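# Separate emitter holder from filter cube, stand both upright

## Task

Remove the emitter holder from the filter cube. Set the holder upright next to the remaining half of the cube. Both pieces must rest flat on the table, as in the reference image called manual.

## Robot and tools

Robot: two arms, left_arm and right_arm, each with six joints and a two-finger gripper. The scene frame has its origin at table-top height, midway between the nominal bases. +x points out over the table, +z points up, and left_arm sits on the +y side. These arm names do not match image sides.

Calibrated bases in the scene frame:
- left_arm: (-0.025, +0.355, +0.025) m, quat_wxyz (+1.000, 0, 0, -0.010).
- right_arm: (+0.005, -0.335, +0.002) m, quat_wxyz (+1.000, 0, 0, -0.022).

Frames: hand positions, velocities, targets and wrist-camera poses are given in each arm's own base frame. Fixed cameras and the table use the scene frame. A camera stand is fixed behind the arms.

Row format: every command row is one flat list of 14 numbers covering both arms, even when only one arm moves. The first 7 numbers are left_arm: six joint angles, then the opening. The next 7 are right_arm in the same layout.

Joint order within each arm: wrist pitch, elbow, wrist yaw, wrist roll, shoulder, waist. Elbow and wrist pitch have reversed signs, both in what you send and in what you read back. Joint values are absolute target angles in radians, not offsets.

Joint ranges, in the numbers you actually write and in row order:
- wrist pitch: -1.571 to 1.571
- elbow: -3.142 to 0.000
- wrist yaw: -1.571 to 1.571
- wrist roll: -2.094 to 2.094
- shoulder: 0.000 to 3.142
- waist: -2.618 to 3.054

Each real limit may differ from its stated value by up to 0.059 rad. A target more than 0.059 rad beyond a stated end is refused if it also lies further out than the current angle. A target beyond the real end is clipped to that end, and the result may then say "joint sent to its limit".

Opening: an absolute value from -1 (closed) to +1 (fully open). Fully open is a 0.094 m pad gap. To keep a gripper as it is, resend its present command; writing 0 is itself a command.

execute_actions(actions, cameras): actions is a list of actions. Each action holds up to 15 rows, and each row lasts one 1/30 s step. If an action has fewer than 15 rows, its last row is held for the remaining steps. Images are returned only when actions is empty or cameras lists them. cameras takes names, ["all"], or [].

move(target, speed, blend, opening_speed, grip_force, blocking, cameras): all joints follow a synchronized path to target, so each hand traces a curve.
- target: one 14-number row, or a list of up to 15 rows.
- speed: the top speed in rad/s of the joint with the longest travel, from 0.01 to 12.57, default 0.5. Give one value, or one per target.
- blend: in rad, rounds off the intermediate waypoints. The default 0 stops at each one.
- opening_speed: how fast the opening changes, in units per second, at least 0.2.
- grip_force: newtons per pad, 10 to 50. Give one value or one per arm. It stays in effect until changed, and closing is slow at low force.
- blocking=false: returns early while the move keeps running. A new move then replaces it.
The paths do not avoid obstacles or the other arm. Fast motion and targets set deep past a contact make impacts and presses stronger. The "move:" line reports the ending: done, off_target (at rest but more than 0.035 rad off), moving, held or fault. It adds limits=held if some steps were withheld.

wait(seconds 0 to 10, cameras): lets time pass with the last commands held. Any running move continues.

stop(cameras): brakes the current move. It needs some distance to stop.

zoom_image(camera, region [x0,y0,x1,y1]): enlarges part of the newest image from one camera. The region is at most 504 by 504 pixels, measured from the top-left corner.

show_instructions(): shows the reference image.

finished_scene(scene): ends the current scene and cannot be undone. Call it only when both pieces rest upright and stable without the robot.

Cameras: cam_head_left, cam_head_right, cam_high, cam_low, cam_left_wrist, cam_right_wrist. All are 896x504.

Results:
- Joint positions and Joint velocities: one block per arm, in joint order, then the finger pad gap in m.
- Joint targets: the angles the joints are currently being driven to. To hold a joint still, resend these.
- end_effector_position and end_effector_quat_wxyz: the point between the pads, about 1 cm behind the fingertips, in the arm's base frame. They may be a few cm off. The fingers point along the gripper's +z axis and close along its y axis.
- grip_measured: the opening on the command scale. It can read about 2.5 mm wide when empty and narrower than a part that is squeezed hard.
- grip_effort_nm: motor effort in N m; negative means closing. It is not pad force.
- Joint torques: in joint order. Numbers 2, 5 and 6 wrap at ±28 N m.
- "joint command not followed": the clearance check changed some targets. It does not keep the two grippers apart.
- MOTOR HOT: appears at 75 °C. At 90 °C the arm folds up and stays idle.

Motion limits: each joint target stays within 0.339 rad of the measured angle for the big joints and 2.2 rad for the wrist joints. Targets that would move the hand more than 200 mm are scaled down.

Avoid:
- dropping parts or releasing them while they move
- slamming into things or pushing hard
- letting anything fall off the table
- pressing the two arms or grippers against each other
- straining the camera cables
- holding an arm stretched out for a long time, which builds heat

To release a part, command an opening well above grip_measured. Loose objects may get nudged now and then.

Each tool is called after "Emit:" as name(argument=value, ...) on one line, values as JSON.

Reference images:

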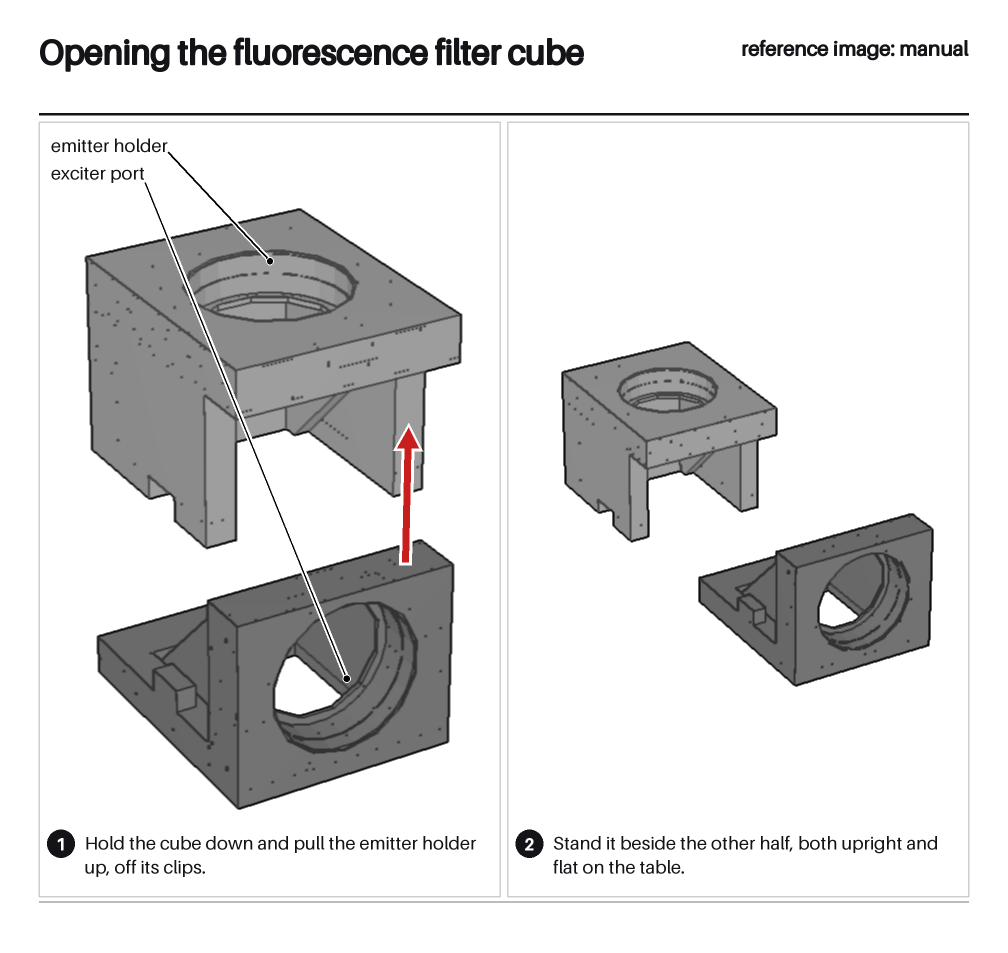

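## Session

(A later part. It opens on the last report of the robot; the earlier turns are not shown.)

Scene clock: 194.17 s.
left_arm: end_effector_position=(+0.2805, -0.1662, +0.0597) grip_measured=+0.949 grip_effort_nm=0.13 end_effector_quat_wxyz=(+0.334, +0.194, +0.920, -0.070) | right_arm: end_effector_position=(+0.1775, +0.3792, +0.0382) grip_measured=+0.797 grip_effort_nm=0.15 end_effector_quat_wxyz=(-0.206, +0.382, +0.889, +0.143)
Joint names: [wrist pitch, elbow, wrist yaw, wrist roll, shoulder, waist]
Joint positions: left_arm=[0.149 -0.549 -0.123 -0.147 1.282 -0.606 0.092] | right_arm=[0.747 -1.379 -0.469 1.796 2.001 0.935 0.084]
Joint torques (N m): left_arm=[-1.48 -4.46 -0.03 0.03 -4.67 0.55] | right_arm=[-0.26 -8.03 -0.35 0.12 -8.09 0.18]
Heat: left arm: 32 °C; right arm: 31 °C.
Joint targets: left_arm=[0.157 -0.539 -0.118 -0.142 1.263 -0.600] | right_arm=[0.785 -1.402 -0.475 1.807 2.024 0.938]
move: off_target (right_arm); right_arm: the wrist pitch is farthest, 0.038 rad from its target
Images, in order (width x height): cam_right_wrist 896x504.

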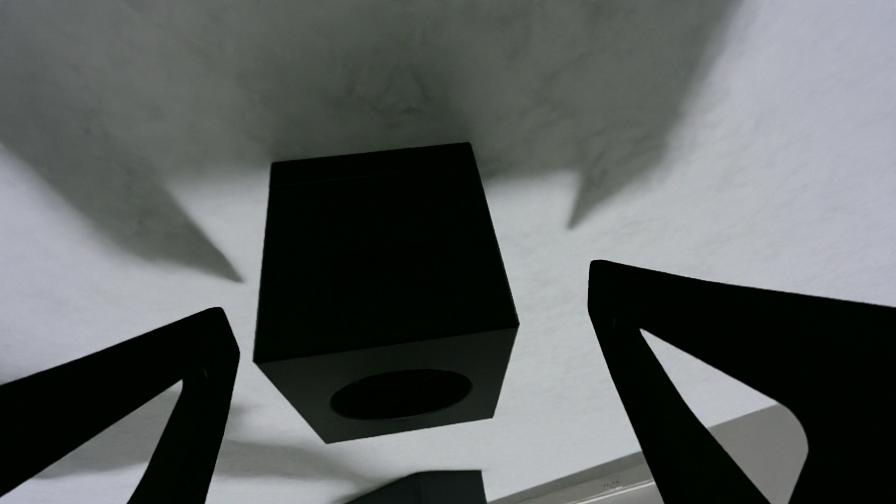

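Emit:
move(target=[0.157,-0.539,-0.118,-0.142,1.263,-1.064,0.95,0.785,-1.402,-0.475,1.807,2.024,0.938,-0.3], speed=0.6, opening_speed=0.8, cameras=["cam_right_wrist","cam_left_wrist","cam_head_left"])

Scene clock: 196.43 s.
left_arm: end_effector_position=(+0.1783, -0.2729, +0.0596) grip_measured=+0.949 grip_effort_nm=0.13 end_effector_quat_wxyz=(+0.309, +0.397, +0.852, -0.145) | right_arm: end_effector_position=(+0.1773, +0.3792, +0.0382) grip_measured=-0.169 grip_effort_nm=-1.02 end_effector_quat_wxyz=(-0.207, +0.383, +0.889, +0.143)
Joint names: [wrist pitch, elbow, wrist yaw, wrist roll, shoulder, waist]
Joint positions: left_arm=[0.15 -0.549 -0.117 -0.146 1.282 -1.06 0.092] | right_arm=[0.747 -1.379 -0.47 1.796 2.001 0.935 0.039]
Joint torques (N m): left_arm=[-1.48 -4.44 -0.1 0.03 -4.67 -0.29] | right_arm=[-0.28 -8.1 -0.35 0.1 -8.06 0.2]
Heat: left arm: 32 °C; right arm: 31 °C.
Joint targets: left_arm=[0.157 -0.539 -0.118 -0.142 1.263 -1.064] | right_arm=[0.785 -1.402 -0.475 1.807 2.024 0.938]
move: off_target (right_arm); right_arm: the wrist pitch is farthest, 0.038 rad from its target
Images, in order (width x height): cam_head_left 896x504, cam_left_wrist 896x504, cam_right_wrist 896x504.

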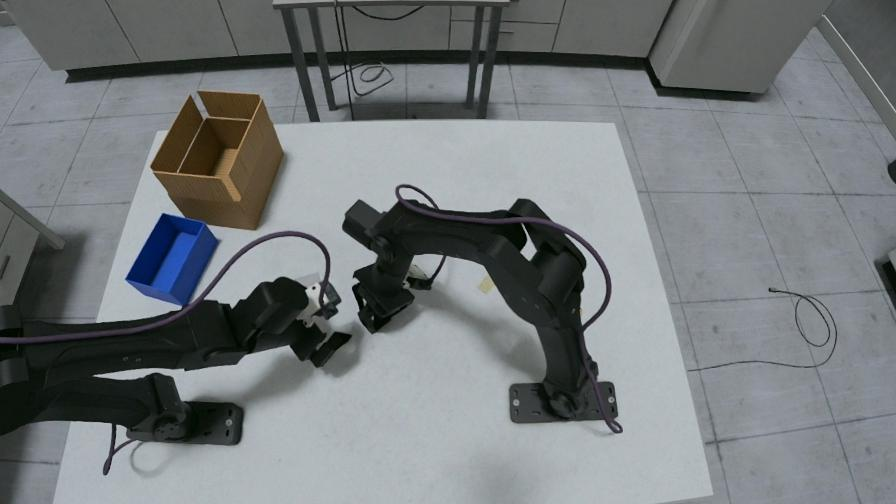

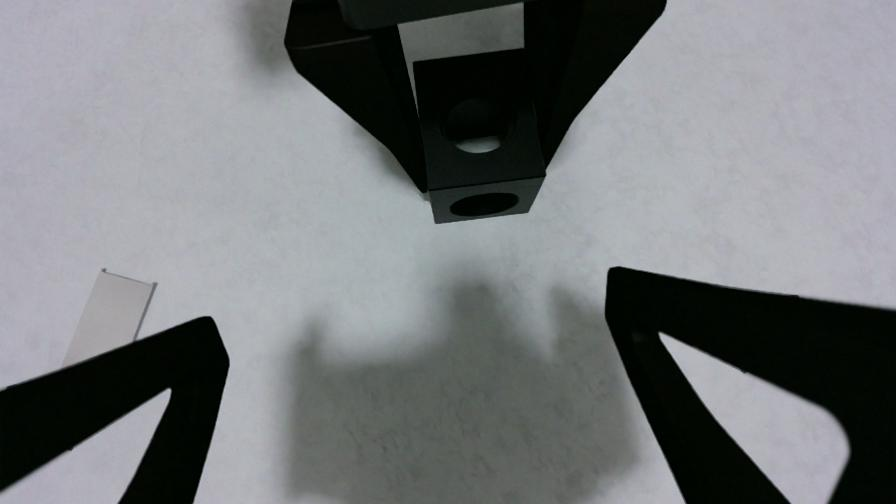

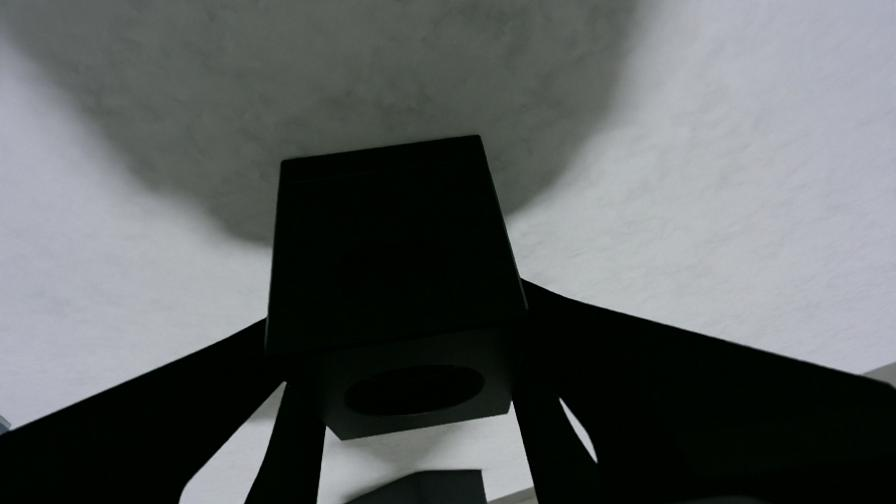

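Emit:
move(target=[-0.115,-0.507,-0.178,-0.216,1.530,-1.159,0.95,0.785,-1.402,-0.475,1.807,2.024,0.938,-0.3], speed=0.3, cameras=["cam_left_wrist"])

Scene clock: 200.63 s.
left_arm: end_effector_position=(+0.1671, -0.2979, +0.0113) grip_measured=+0.949 grip_effort_nm=0.13 end_effector_quat_wxyz=(+0.301, +0.405, +0.852, -0.140) | right_arm: end_effector_position=(+0.1773, +0.3792, +0.0382) grip_measured=-0.169 grip_effort_nm=-1.02 end_effector_quat_wxyz=(-0.207, +0.383, +0.889, +0.143)
Joint names: [wrist pitch, elbow, wrist yaw, wrist roll, shoulder, waist]
Joint positions: left_arm=[-0.092 -0.515 -0.169 -0.206 1.52 -1.152 0.092] | right_arm=[0.747 -1.379 -0.47 1.796 2.001 0.935 0.039]
Joint torques (N m): left_arm=[-1.72 -3.78 -0.17 -0.12 -3.7 -0.59] | right_arm=[-0.27 -8.13 -0.33 0.09 -8.09 0.21]
Heat: left arm: 31 °C; right arm: 31 °C.
Joint targets: left_arm=[-0.115 -0.507 -0.178 -0.216 1.530 -1.159] | right_arm=[0.785 -1.402 -0.475 1.807 2.024 0.938]
move: off_target (right_arm); right_arm: the wrist pitch is farthest, 0.038 rad from its target
Images, in order (width x height): cam_left_wrist 896x504.

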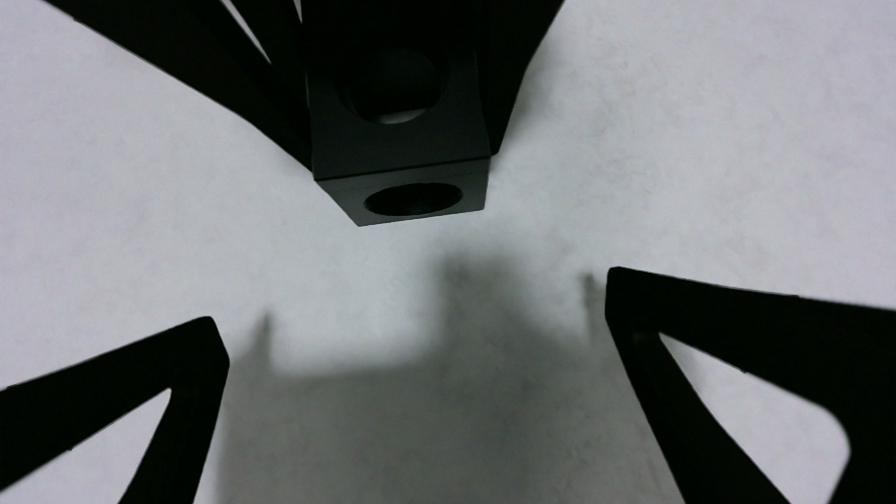

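Emit:
move(target=[-0.260,-0.565,-0.145,-0.183,1.727,-1.123,0.95,0.785,-1.402,-0.475,1.807,2.024,0.938,-0.3], speed=0.15, cameras=["cam_left_wrist"])

Scene clock: 203.87 s.
left_arm: end_effector_position=(+0.1804, -0.3214, -0.0107) grip_measured=+0.949 grip_effort_nm=0.13 end_effector_quat_wxyz=(+0.306, +0.403, +0.848, -0.154) | right_arm: end_effector_position=(+0.1773, +0.3792, +0.0382) grip_measured=-0.169 grip_effort_nm=-1.02 end_effector_quat_wxyz=(-0.207, +0.383, +0.889, +0.143)
Joint names: [wrist pitch, elbow, wrist yaw, wrist roll, shoulder, waist]
Joint positions: left_arm=[-0.265 -0.554 -0.142 -0.193 1.702 -1.131 0.092] | right_arm=[0.747 -1.379 -0.47 1.796 2.001 0.935 0.039]
Joint torques (N m): left_arm=[-1.5 -4.86 -0.11 0.11 -3.78 0.66] | right_arm=[-0.3 -8.12 -0.34 0.11 -8.06 0.2]
Heat: left arm: 31 °C; right arm: 31 °C.
Joint targets: left_arm=[-0.260 -0.565 -0.145 -0.183 1.727 -1.123] | right_arm=[0.785 -1.402 -0.475 1.807 2.024 0.938]
move: off_target (right_arm); right_arm: the wrist pitch is farthest, 0.038 rad from its target
Images, in order (width x height): cam_left_wrist 896x504.

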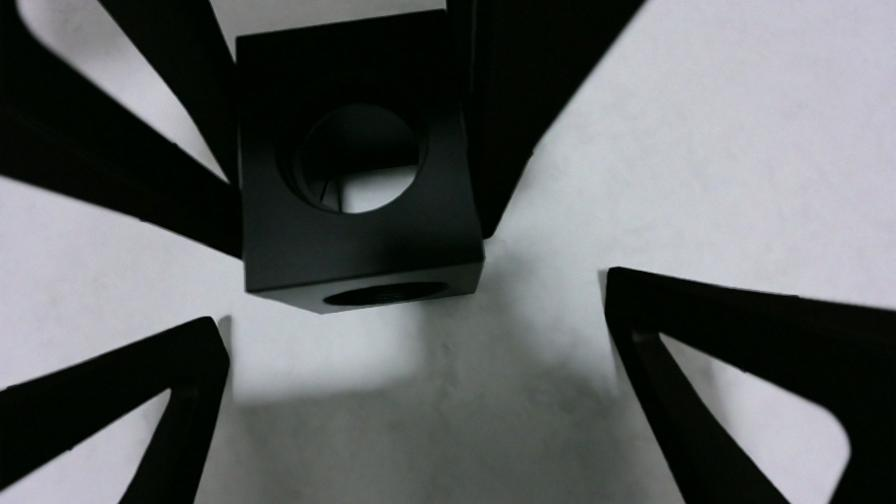

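Emit:
move(target=[-0.285,-0.564,-0.145,-0.183,1.752,-1.109,0.95,0.785,-1.402,-0.475,1.807,2.024,0.938,-0.3], speed=0.1, cameras=["cam_left_wrist"])

Scene clock: 213.83 s.
left_arm: end_effector_position=(+0.1850, -0.3247, -0.0113) grip_measured=+0.949 grip_effort_nm=0.13 end_effector_quat_wxyz=(+0.313, +0.399, +0.847, -0.160) | right_arm: end_effector_position=(+0.1773, +0.3792, +0.0382) grip_measured=-0.169 grip_effort_nm=-1.02 end_effector_quat_wxyz=(-0.207, +0.383, +0.889, +0.143)
Joint names: [wrist pitch, elbow, wrist yaw, wrist roll, shoulder, waist]
Joint positions: left_arm=[-0.306 -0.554 -0.136 -0.189 1.722 -1.121 0.092] | right_arm=[0.747 -1.379 -0.47 1.796 2.001 0.935 0.039]
Joint torques (N m): left_arm=[-1.39 -4.66 -0.17 0.04 -3.45 1.06] | right_arm=[-0.28 -8.12 -0.34 0.1 -8.03 0.24]
Heat: left arm: 31 °C; right arm: 30 °C.
Joint targets: left_arm=[-0.285 -0.564 -0.145 -0.183 1.752 -1.109] | right_arm=[0.785 -1.402 -0.475 1.807 2.024 0.938]
move: off_target (right_arm); right_arm: the wrist pitch is farthest, 0.038 rad from its target
Images, in order (width x height): cam_left_wrist 896x504.

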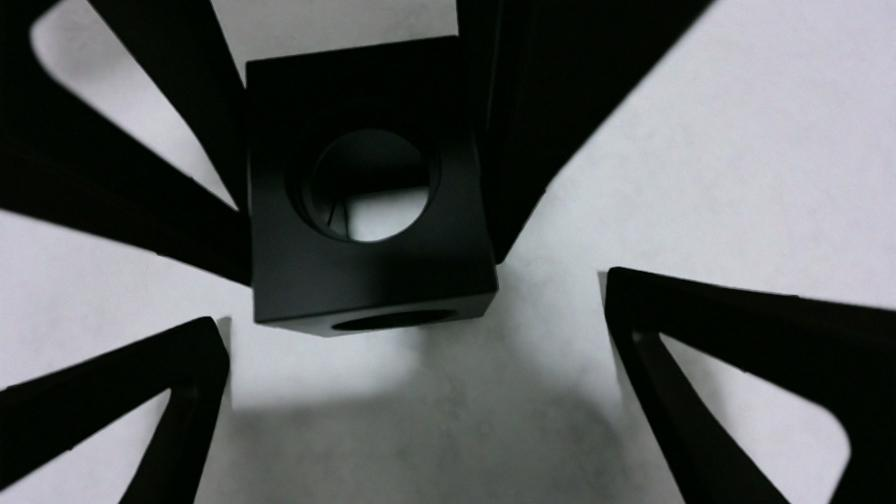

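Emit:
move(target=[-0.255,-0.564,-0.145,-0.183,1.750,-1.099,0.95,0.785,-1.402,-0.475,1.807,2.024,0.938,-0.3], speed=0.1, cameras=["cam_left_wrist"])

Scene clock: 215.53 s.
left_arm: end_effector_position=(+0.1873, -0.3235, -0.0113) grip_measured=+0.949 grip_effort_nm=0.13 end_effector_quat_wxyz=(+0.314, +0.397, +0.848, -0.160) | right_arm: end_effector_position=(+0.1773, +0.3792, +0.0382) grip_measured=-0.169 grip_effort_nm=-1.02 end_effector_quat_wxyz=(-0.207, +0.383, +0.889, +0.143)
Joint names: [wrist pitch, elbow, wrist yaw, wrist roll, shoulder, waist]
Joint positions: left_arm=[-0.306 -0.554 -0.134 -0.188 1.722 -1.113 0.092] | right_arm=[0.747 -1.379 -0.47 1.796 2.001 0.935 0.039]
Joint torques (N m): left_arm=[-1.06 -4.7 -0.21 0.05 -3.64 1.18] | right_arm=[-0.29 -8.13 -0.35 0.08 -8.12 0.2]
Heat: left arm: 31 °C; right arm: 30 °C.
Joint targets: left_arm=[-0.255 -0.564 -0.145 -0.183 1.750 -1.099] | right_arm=[0.785 -1.402 -0.475 1.807 2.024 0.938]
move: off_target (left_arm, right_arm); left_arm: the wrist pitch is farthest, 0.051 rad from its target; right_arm: the wrist pitch is farthest, 0.038 rad from its target
Images, in order (width x height): cam_left_wrist 896x504.

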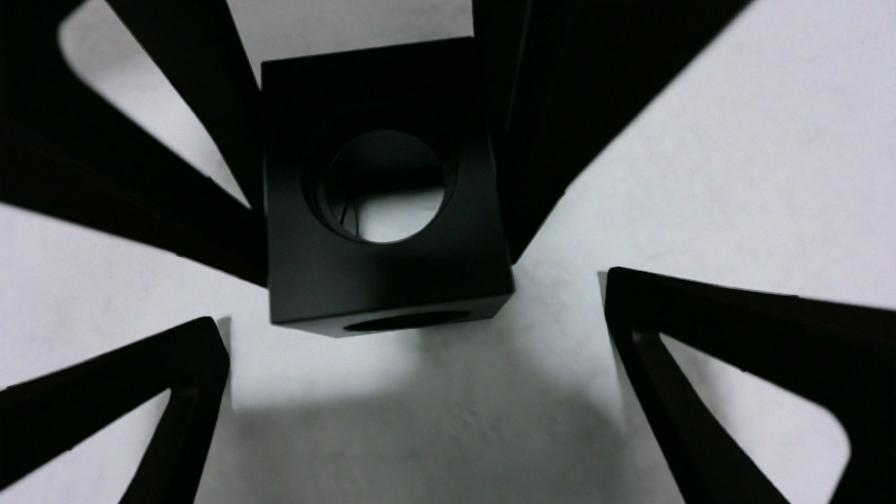

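Emit:
move(target=[-0.270,-0.532,-0.145,-0.183,1.683,-1.099,0.95,0.785,-1.402,-0.475,1.807,2.024,0.938,-0.3], speed=0.1, cameras=["cam_left_wrist"])

Scene clock: 217.13 s.
left_arm: end_effector_position=(+0.1875, -0.3192, -0.0108) grip_measured=+0.949 grip_effort_nm=0.13 end_effector_quat_wxyz=(+0.312, +0.395, +0.850, -0.158) | right_arm: end_effector_position=(+0.1773, +0.3792, +0.0382) grip_measured=-0.169 grip_effort_nm=-1.02 end_effector_quat_wxyz=(-0.207, +0.383, +0.889, +0.143)
Joint names: [wrist pitch, elbow, wrist yaw, wrist roll, shoulder, waist]
Joint positions: left_arm=[-0.297 -0.544 -0.134 -0.188 1.708 -1.107 0.092] | right_arm=[0.747 -1.379 -0.47 1.796 2.001 0.935 0.039]
Joint torques (N m): left_arm=[-1.31 -2.91 -0.22 0.03 -7.32 0.69] | right_arm=[-0.28 -8.1 -0.35 0.11 -8.08 0.17]
Heat: left arm: 31 °C; right arm: 30 °C.
Joint targets: left_arm=[-0.270 -0.532 -0.145 -0.183 1.683 -1.099] | right_arm=[0.785 -1.402 -0.475 1.807 2.024 0.938]
move: off_target (right_arm); right_arm: the wrist pitch is farthest, 0.038 rad from its target
Images, in order (width x height): cam_left_wrist 896x504.

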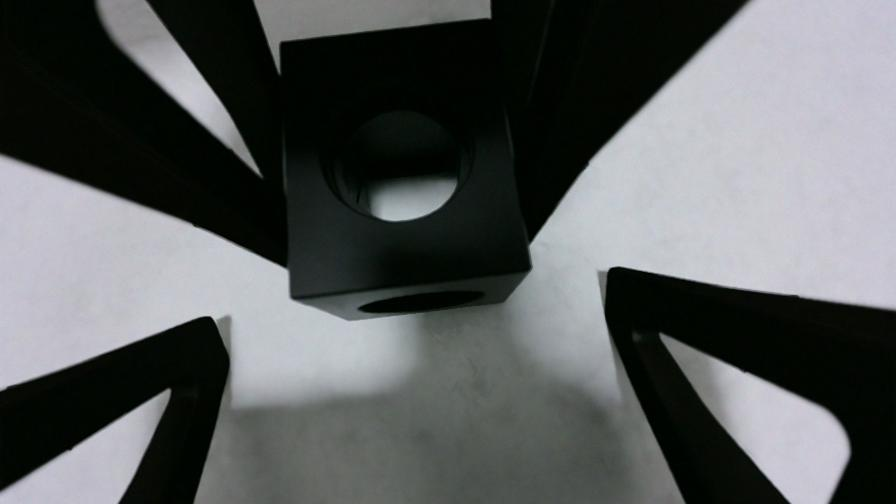

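Emit:
move(target=[[-0.260,-0.532,-0.145,-0.183,1.690,-1.122,0.95,0.785,-1.402,-0.475,1.807,2.024,0.938,-0.3],[-0.260,-0.532,-0.145,-0.183,1.690,-1.122,-0.3,0.785,-1.402,-0.475,1.807,2.024,0.938,-0.3]], speed=0.1, opening_speed=0.8, cameras=["cam_left_wrist","cam_head_left"])

Emit:
zoom_image(camera="cam_left_wrist", region=[200, 150, 620, 450])

Scene clock: 220.43 s.
left_arm: end_effector_position=(+0.1849, -0.3204, -0.0110) grip_measured=-0.209 grip_effort_nm=-0.96 end_effector_quat_wxyz=(+0.312, +0.398, +0.848, -0.158) | right_arm: end_effector_position=(+0.1772, +0.3791, +0.0382) grip_measured=-0.169 grip_effort_nm=-1.02 end_effector_quat_wxyz=(-0.207, +0.383, +0.889, +0.143)
Joint names: [wrist pitch, elbow, wrist yaw, wrist roll, shoulder, waist]
Joint positions: left_arm=[-0.296 -0.544 -0.136 -0.188 1.708 -1.116 0.037] | right_arm=[0.748 -1.379 -0.47 1.796 2.001 0.935 0.039]
Joint torques (N m): left_arm=[-1.2 -2.92 -0.18 0.03 -6.84 -0.4] | right_arm=[-0.29 -8.12 -0.32 0.11 -8.08 0.21]
Heat: left arm: 30 °C; right arm: 30 °C.
Joint targets: left_arm=[-0.260 -0.532 -0.145 -0.183 1.690 -1.122] | right_arm=[0.785 -1.402 -0.475 1.807 2.024 0.938]
move: off_target (left_arm, right_arm); target 2's new numbers were sent with left_arm's wrist pitch 0.037 rad from that target; left_arm: the wrist pitch is farthest, 0.036 rad from its target; right_arm: the wrist pitch is farthest, 0.037 rad from its target
Images, in order (width x height): cam_head_left 896x504, cam_left_wrist 896x504.

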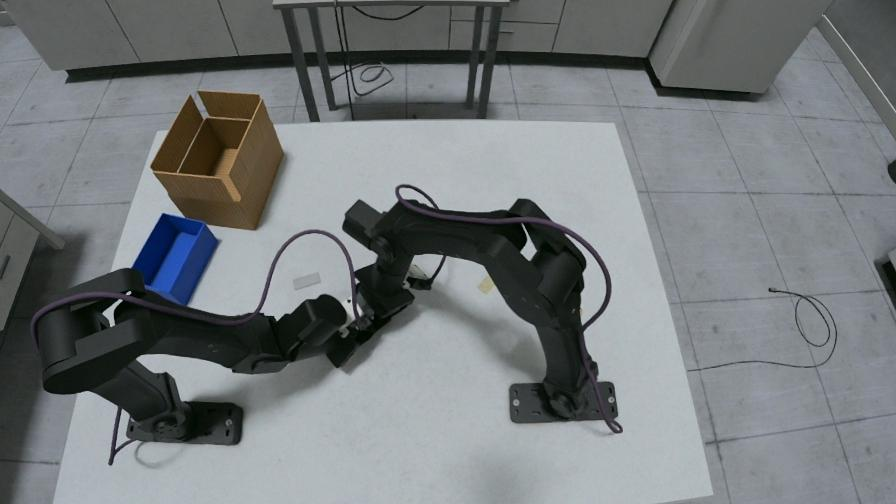

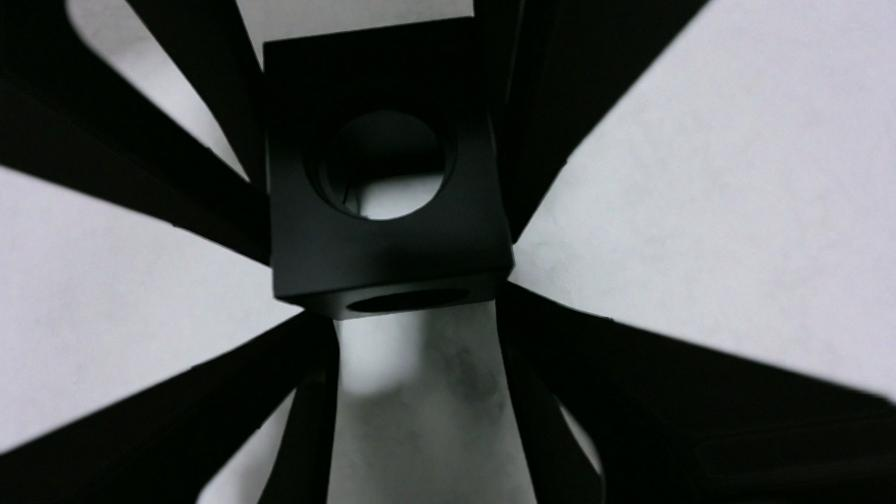

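Scaled by 1.200 from the camera's 896x504 image, which has a finer 1280x720 frame.

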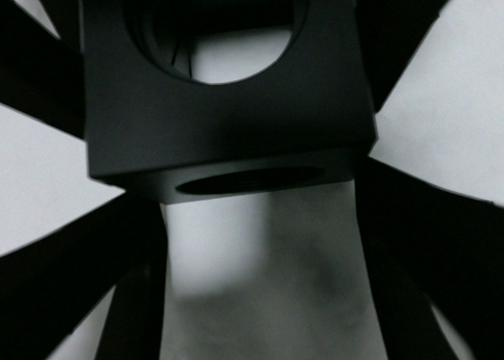

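Emit:
move(target=[[-0.11,-0.500,-0.145,-0.183,1.775,-1.118,-0.3,0.74,-1.45,-0.67,1.807,1.90,0.938,-0.3],[0.074,-0.461,-0.145,-0.183,1.838,-1.118,-0.3,0.68,-1.527,-0.92,1.807,1.79,0.938,-0.3]], speed=0.3, blend=[0.05,0], cameras=["cam_left_wrist","cam_right_wrist"])

Emit:
zoom_image(camera="cam_left_wrist", region=[200, 150, 620, 450])

Scene clock: 227.23 s.
left_arm: end_effector_position=(+0.1845, -0.3177, -0.0112) grip_measured=-0.210 grip_effort_nm=-0.98 end_effector_quat_wxyz=(+0.313, +0.397, +0.849, -0.156) | right_arm: end_effector_position=(+0.1825, +0.3879, +0.0862) grip_measured=-0.170 grip_effort_nm=-1.02 end_effector_quat_wxyz=(-0.231, +0.367, +0.880, +0.195)
Joint names: [wrist pitch, elbow, wrist yaw, wrist roll, shoulder, waist]
Joint positions: left_arm=[-0.3 -0.533 -0.141 -0.19 1.701 -1.117 0.037] | right_arm=[0.781 -1.42 -0.551 1.778 1.923 0.907 0.039]
Joint torques (N m): left_arm=[-1.42 -3.63 -0.09 -0.02 -4.7 0.09] | right_arm=[-0.71 -6.11 -0.48 0.02 -9.33 0.59]
Heat: left arm: 30 °C; right arm: 30 °C.
Joint targets: left_arm=[-0.284 -0.531 -0.141 -0.190 1.711 -1.117] | right_arm=[0.790 -1.419 -0.565 1.781 1.926 0.914]
move: held (left_arm, right_arm; a check stopped the path); path passed 1 of 2 targets; limits=held; left_arm: the wrist pitch is farthest, 0.374 rad from its target; right_arm: the wrist yaw is farthest, 0.369 rad from its target
joint command not followed: on one or more control steps a check withheld the commanded joint targets of the left arm, and it was not sent them on those steps.
cause: the commanded joint targets, or the way to them, would bring a part of the robot too close to another arm (this arm's wrist (the part past the wrist pitch) and the right arm's fingers, at the place that arm was heading or pushing toward when its own hold began).
joint command not followed: on one or more control steps a check withheld the commanded joint targets of the right arm, and it was not sent them on those steps.
cause: the commanded joint targets, or the way to them, would bring a part of the robot too close to another arm (this arm's fingers and the left arm's wrist (the part past the wrist pitch), along the way the arms are being sent, or toward where that arm still pushes).
Images, in order (width x height): cam_left_wrist 896x504, cam_right_wrist 896x504.

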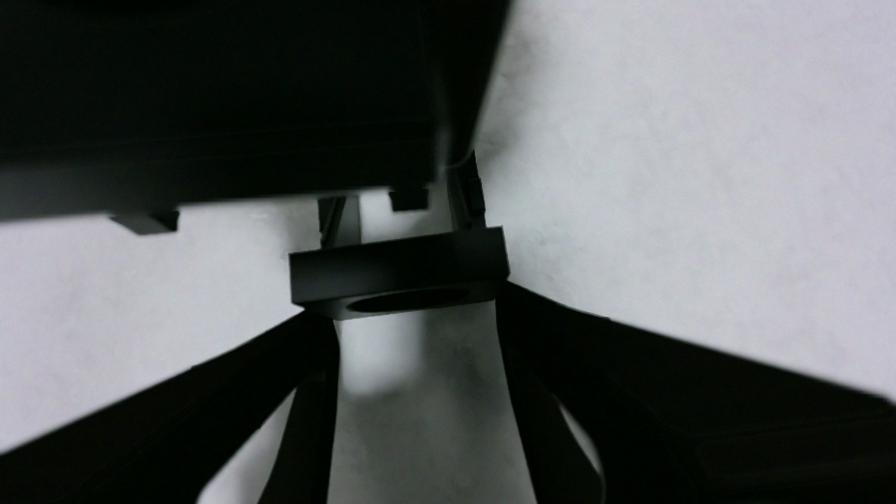

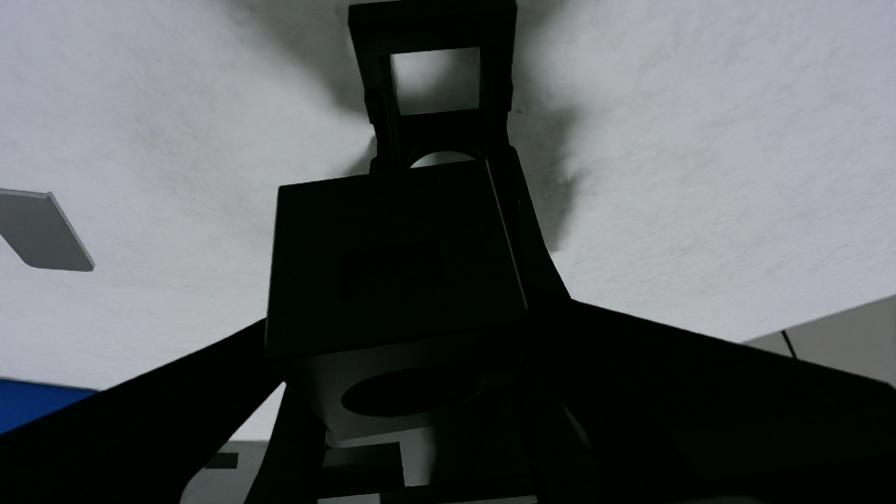

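Scaled by 1.200 from the camera's 896x504 image, which has a finer 1280x720 frame.

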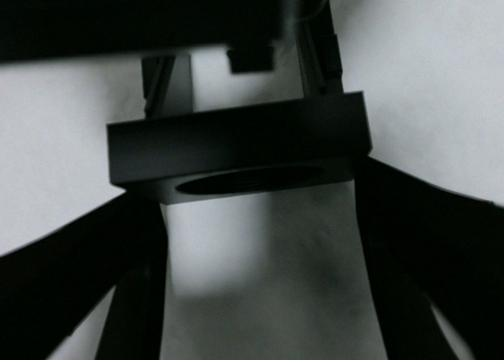

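Emit:
move(target=[[-0.284,-0.531,-0.141,-0.190,1.705,-1.117,-0.3,0.95,-1.58,-0.475,1.807,1.95,0.85,-0.3],[-0.284,-0.531,-0.141,-0.190,1.705,-1.117,-0.3,0.95,-1.58,-0.475,1.807,1.95,0.66,-0.3],[-0.284,-0.531,-0.141,-0.190,1.705,-1.117,-0.3,0.815,-1.44,-0.475,1.807,2.012,0.66,-0.3]], speed=[0.3,0.4,0.3], blend=[0.05,0.05,0], cameras=["all"])

Scene clock: 230.83 s.
left_arm: end_effector_position=(+0.1845, -0.3177, -0.0112) grip_measured=-0.210 grip_effort_nm=-0.98 end_effector_quat_wxyz=(+0.313, +0.397, +0.849, -0.156) | right_arm: end_effector_position=(+0.2793, +0.3222, +0.0537) grip_measured=-0.170 grip_effort_nm=-1.02 end_effector_quat_wxyz=(-0.184, +0.499, +0.829, +0.174)
Joint names: [wrist pitch, elbow, wrist yaw, wrist roll, shoulder, waist]
Joint positions: left_arm=[-0.3 -0.533 -0.141 -0.19 1.701 -1.117 0.037] | right_arm=[0.802 -1.445 -0.47 1.796 2.002 0.662 0.039]
Joint torques (N m): left_arm=[-1.41 -3.63 -0.09 -0.03 -5.19 0.03] | right_arm=[-0.53 -5.59 -0.35 0.11 -9.24 -0.24]
Heat: left arm: 30 °C; right arm: 30 °C.
Joint targets: left_arm=[-0.284 -0.531 -0.141 -0.190 1.705 -1.117] | right_arm=[0.815 -1.440 -0.475 1.807 2.012 0.660]
move: done

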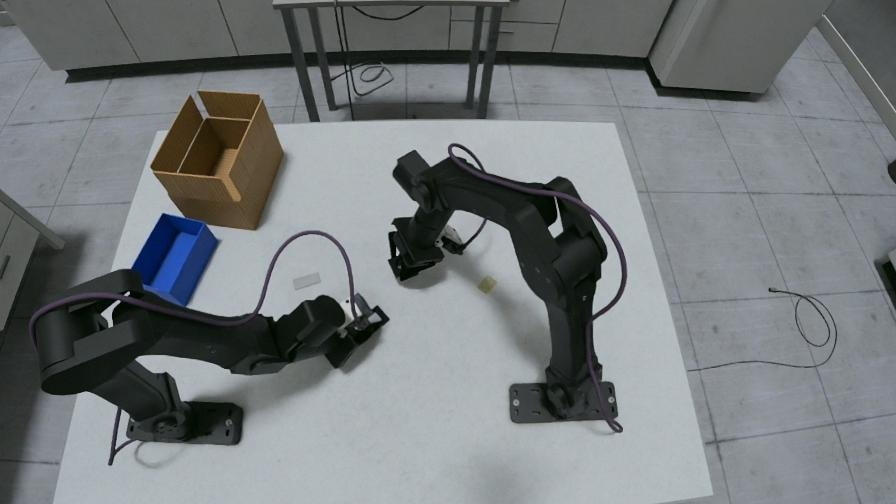

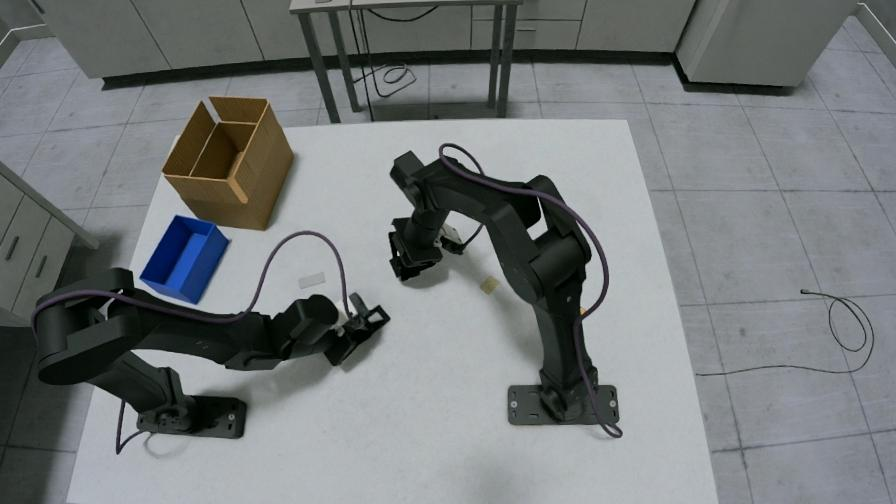

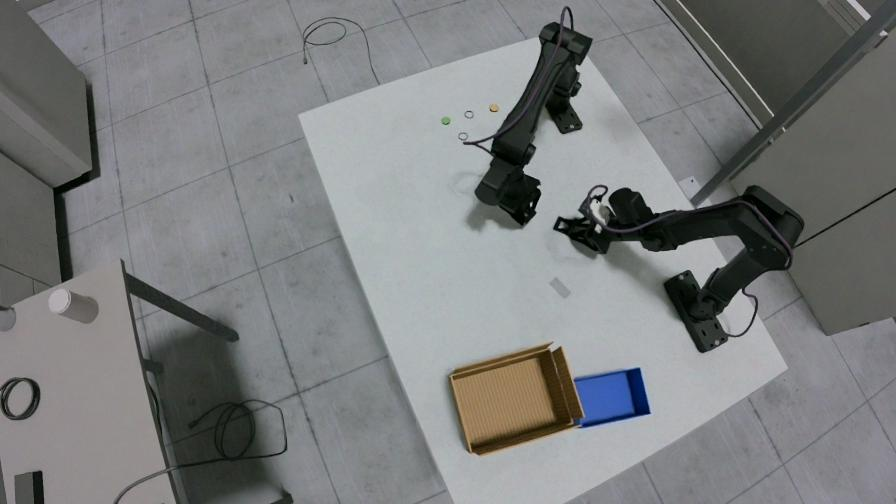

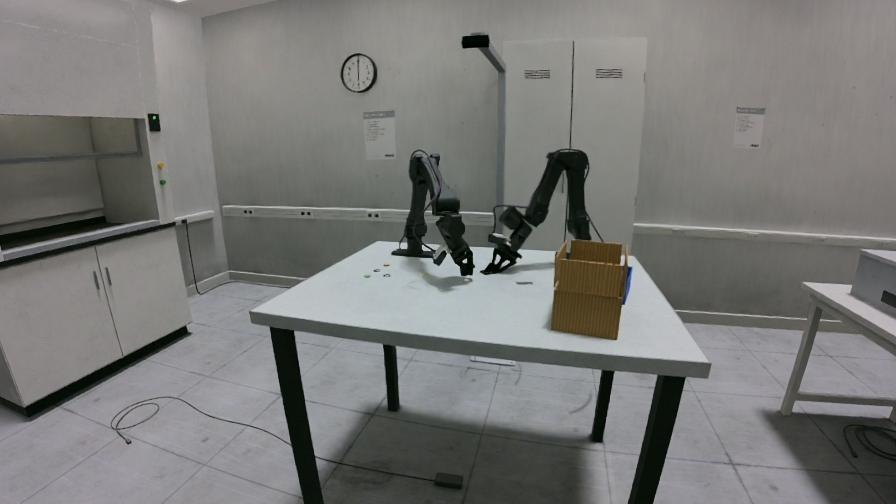

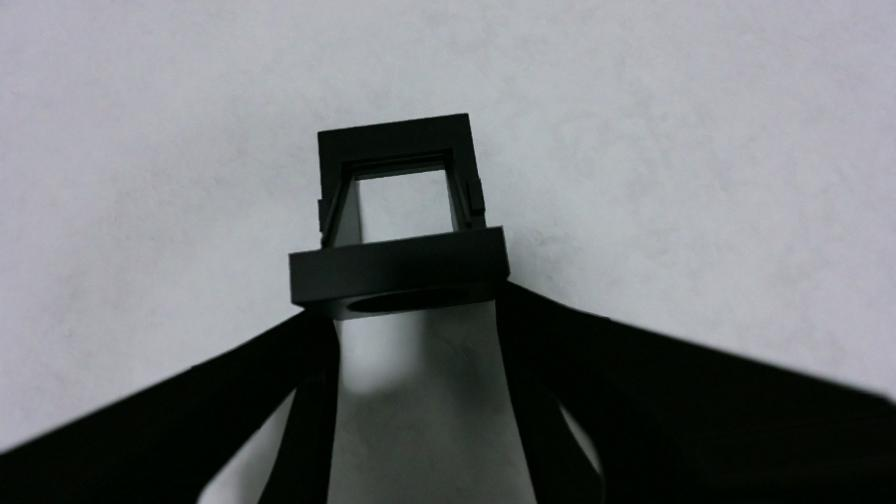

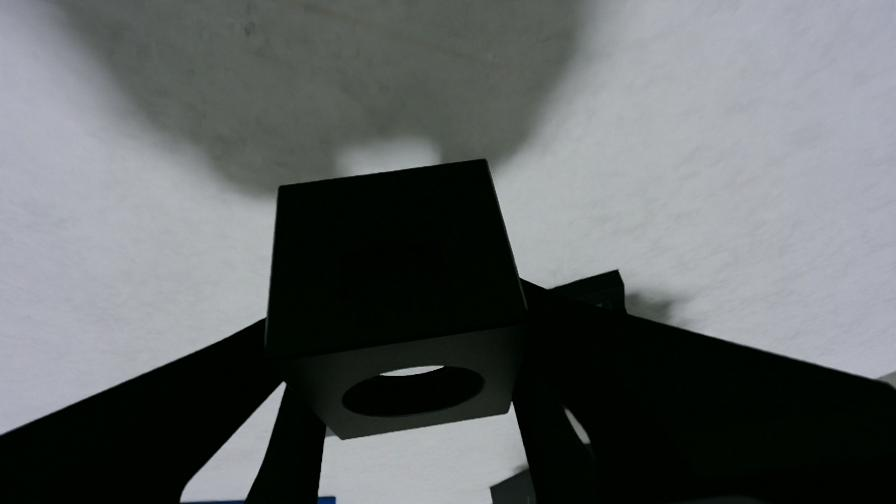

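Emit:
move(target=[-0.30,-0.531,-0.141,-0.190,1.701,-1.117,-0.3,0.760,-1.368,-0.475,1.807,2.014,0.66,-0.3], speed=0.06, cameras=["cam_right_wrist"])

Scene clock: 232.93 s.
left_arm: end_effector_position=(+0.1846, -0.3180, -0.0109) grip_measured=-0.210 grip_effort_nm=-0.98 end_effector_quat_wxyz=(+0.314, +0.397, +0.848, -0.157) | right_arm: end_effector_position=(+0.2724, +0.3169, +0.0371) grip_measured=-0.170 grip_effort_nm=-1.02 end_effector_quat_wxyz=(-0.186, +0.500, +0.829, +0.169)
Joint names: [wrist pitch, elbow, wrist yaw, wrist roll, shoulder, waist]
Joint positions: left_arm=[-0.302 -0.533 -0.141 -0.19 1.701 -1.117 0.037] | right_arm=[0.747 -1.377 -0.47 1.796 2.002 0.662 0.039]
Joint torques (N m): left_arm=[-1.57 -3.69 -0.07 -0.02 -5.38 -0.05] | right_arm=[-0.51 -4.97 -0.36 0.11 -8.96 -0.13]
Heat: left arm: 30 °C; right arm: 30 °C.
Joint targets: left_arm=[-0.300 -0.531 -0.141 -0.190 1.701 -1.117] | right_arm=[0.760 -1.368 -0.475 1.807 2.014 0.660]
move: done
Images, in order (width x height): cam_right_wrist 896x504.

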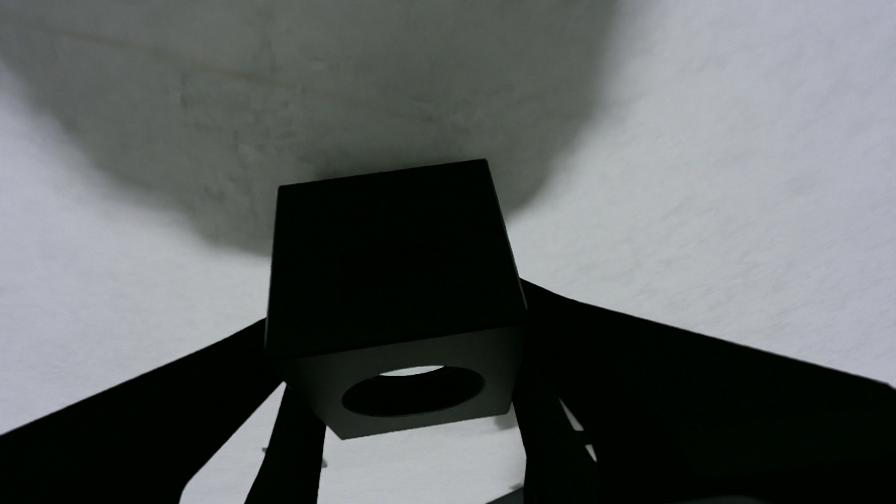

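Emit:
move(target=[-0.30,-0.531,-0.141,-0.190,1.701,-1.117,-0.3,0.752,-1.360,-0.475,1.807,2.026,0.66,-0.3], speed=0.05, cameras=["cam_right_wrist"])

Scene clock: 234.00 s.
left_arm: end_effector_position=(+0.1846, -0.3180, -0.0109) grip_measured=-0.210 grip_effort_nm=-0.98 end_effector_quat_wxyz=(+0.314, +0.397, +0.848, -0.157) | right_arm: end_effector_position=(+0.2713, +0.3160, +0.0326) grip_measured=-0.170 grip_effort_nm=-1.02 end_effector_quat_wxyz=(-0.187, +0.501, +0.829, +0.166)
Joint names: [wrist pitch, elbow, wrist yaw, wrist roll, shoulder, waist]
Joint positions: left_arm=[-0.302 -0.533 -0.141 -0.19 1.701 -1.117 0.037] | right_arm=[0.739 -1.369 -0.47 1.796 2.009 0.662 0.039]
Joint torques (N m): left_arm=[-1.55 -3.66 -0.09 -0.01 -5.37 0.01] | right_arm=[-0.5 -5.03 -0.36 0.11 -8.47 -0.24]
Heat: left arm: 30 °C; right arm: 30 °C.
Joint targets: left_arm=[-0.300 -0.531 -0.141 -0.190 1.701 -1.117] | right_arm=[0.752 -1.360 -0.475 1.807 2.026 0.660]
move: done
Images, in order (width x height): cam_right_wrist 896x504.

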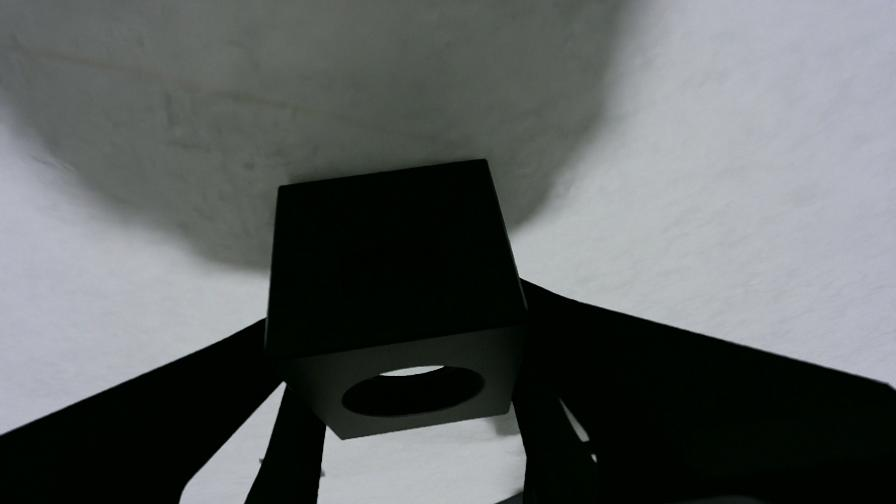

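Emit:
move(target=[-0.30,-0.531,-0.141,-0.190,1.701,-1.117,-0.3,0.747,-1.355,-0.475,1.807,2.033,0.66,-0.3], speed=0.05, cameras=["cam_right_wrist"])

Emit:
zoom_image(camera="cam_right_wrist", region=[240, 120, 560, 460])

Scene clock: 236.13 s.
left_arm: end_effector_position=(+0.1846, -0.3180, -0.0109) grip_measured=-0.210 grip_effort_nm=-0.98 end_effector_quat_wxyz=(+0.314, +0.397, +0.848, -0.157) | right_arm: end_effector_position=(+0.2717, +0.3164, +0.0312) grip_measured=-0.170 grip_effort_nm=-1.02 end_effector_quat_wxyz=(-0.187, +0.501, +0.829, +0.166)
Joint names: [wrist pitch, elbow, wrist yaw, wrist roll, shoulder, waist]
Joint positions: left_arm=[-0.302 -0.533 -0.141 -0.19 1.701 -1.117 0.037] | right_arm=[0.734 -1.369 -0.47 1.796 2.013 0.662 0.039]
Joint torques (N m): left_arm=[-1.56 -3.63 -0.08 -0.03 -5.39 -0.03] | right_arm=[-0.51 -4.46 -0.34 0.1 -8.31 -0.17]
Heat: left arm: 30 °C; right arm: 30 °C.
Joint targets: left_arm=[-0.300 -0.531 -0.141 -0.190 1.701 -1.117] | right_arm=[0.747 -1.355 -0.475 1.807 2.033 0.660]
move: done
Images, in order (width x height): cam_right_wrist 896x504.

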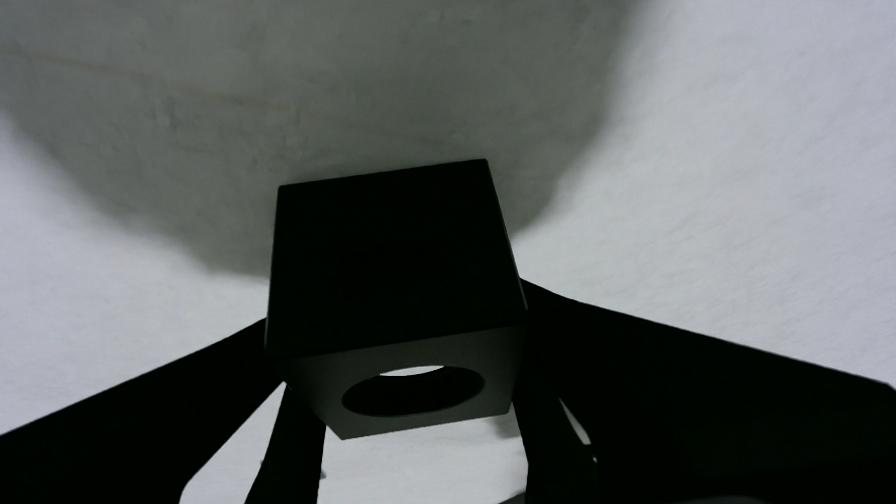

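Scaled by 1.482 from the camera's 896x504 image, which has a finer 1280x720 frame.

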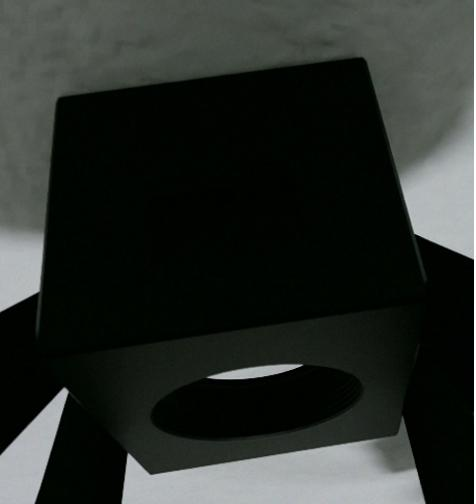

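Emit:
move(target=[-0.30,-0.531,-0.141,-0.190,1.701,-1.117,-0.3,0.742,-1.345,-0.475,1.807,2.042,0.66,-0.3], speed=0.05)

Scene clock: 238.40 s.
left_arm: end_effector_position=(+0.1846, -0.3180, -0.0109) grip_measured=-0.210 grip_effort_nm=-0.98 end_effector_quat_wxyz=(+0.314, +0.397, +0.848, -0.157) | right_arm: end_effector_position=(+0.2711, +0.3166, +0.0306) grip_measured=-0.170 grip_effort_nm=-1.02 end_effector_quat_wxyz=(-0.189, +0.501, +0.828, +0.166)
Joint names: [wrist pitch, elbow, wrist yaw, wrist roll, shoulder, waist]
Joint positions: left_arm=[-0.302 -0.533 -0.141 -0.19 1.701 -1.117 0.037] | right_arm=[0.73 -1.365 -0.474 1.796 2.013 0.662 0.039]
Joint torques (N m): left_arm=[-1.55 -3.67 -0.08 -0.03 -5.42 -0.01] | right_arm=[-0.5 -3.97 -0.31 0.09 -7.62 -0.21]
Heat: left arm: 30 °C; right arm: 30 °C.
Joint targets: left_arm=[-0.300 -0.531 -0.141 -0.190 1.701 -1.117] | right_arm=[0.742 -1.345 -0.475 1.807 2.042 0.660]
move: done

Emit:
move(target=[-0.31,-0.535,-0.141,-0.190,1.698,-1.117,0.6,0.744,-1.353,-0.475,1.807,2.034,0.66,0.6], speed=0.1, opening_speed=0.7, cameras=["cam_left_wrist","cam_right_wrist"])

Scene clock: 240.47 s.
left_arm: end_effector_position=(+0.1849, -0.3183, -0.0105) grip_measured=+0.598 grip_effort_nm=0.14 end_effector_quat_wxyz=(+0.315, +0.396, +0.848, -0.157) | right_arm: end_effector_position=(+0.2707, +0.3164, +0.0293) grip_measured=+0.597 grip_effort_nm=0.14 end_effector_quat_wxyz=(-0.189, +0.501, +0.828, +0.165)
Joint names: [wrist pitch, elbow, wrist yaw, wrist roll, shoulder, waist]
Joint positions: left_arm=[-0.304 -0.533 -0.141 -0.19 1.701 -1.117 0.075] | right_arm=[0.728 -1.362 -0.474 1.796 2.015 0.662 0.075]
Joint torques (N m): left_arm=[-1.63 -3.93 -0.08 -0.03 -5.63 0.01] | right_arm=[-0.48 -4.89 -0.31 0.1 -8.38 -0.18]
Heat: left arm: 30 °C; right arm: 29 °C.
Joint targets: left_arm=[-0.310 -0.535 -0.141 -0.190 1.698 -1.117] | right_arm=[0.744 -1.353 -0.475 1.807 2.034 0.660]
move: done
Images, in order (width x height): cam_left_wrist 896x504, cam_right_wrist 896x504.

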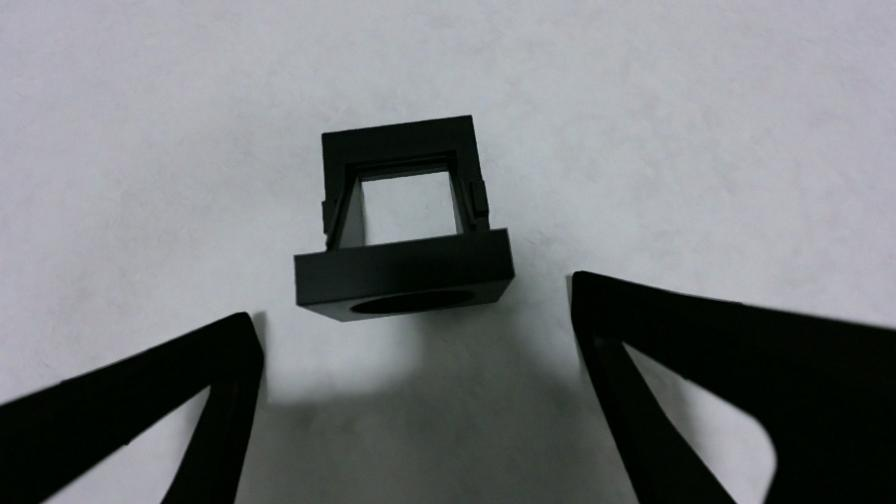

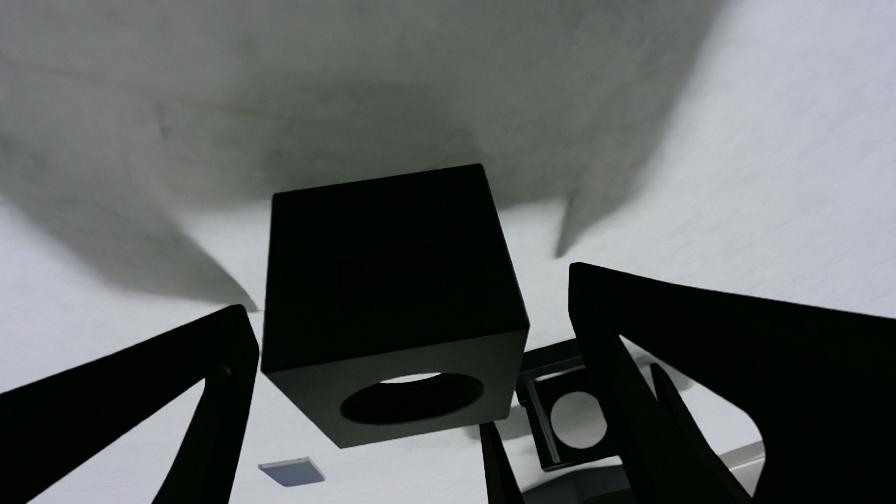

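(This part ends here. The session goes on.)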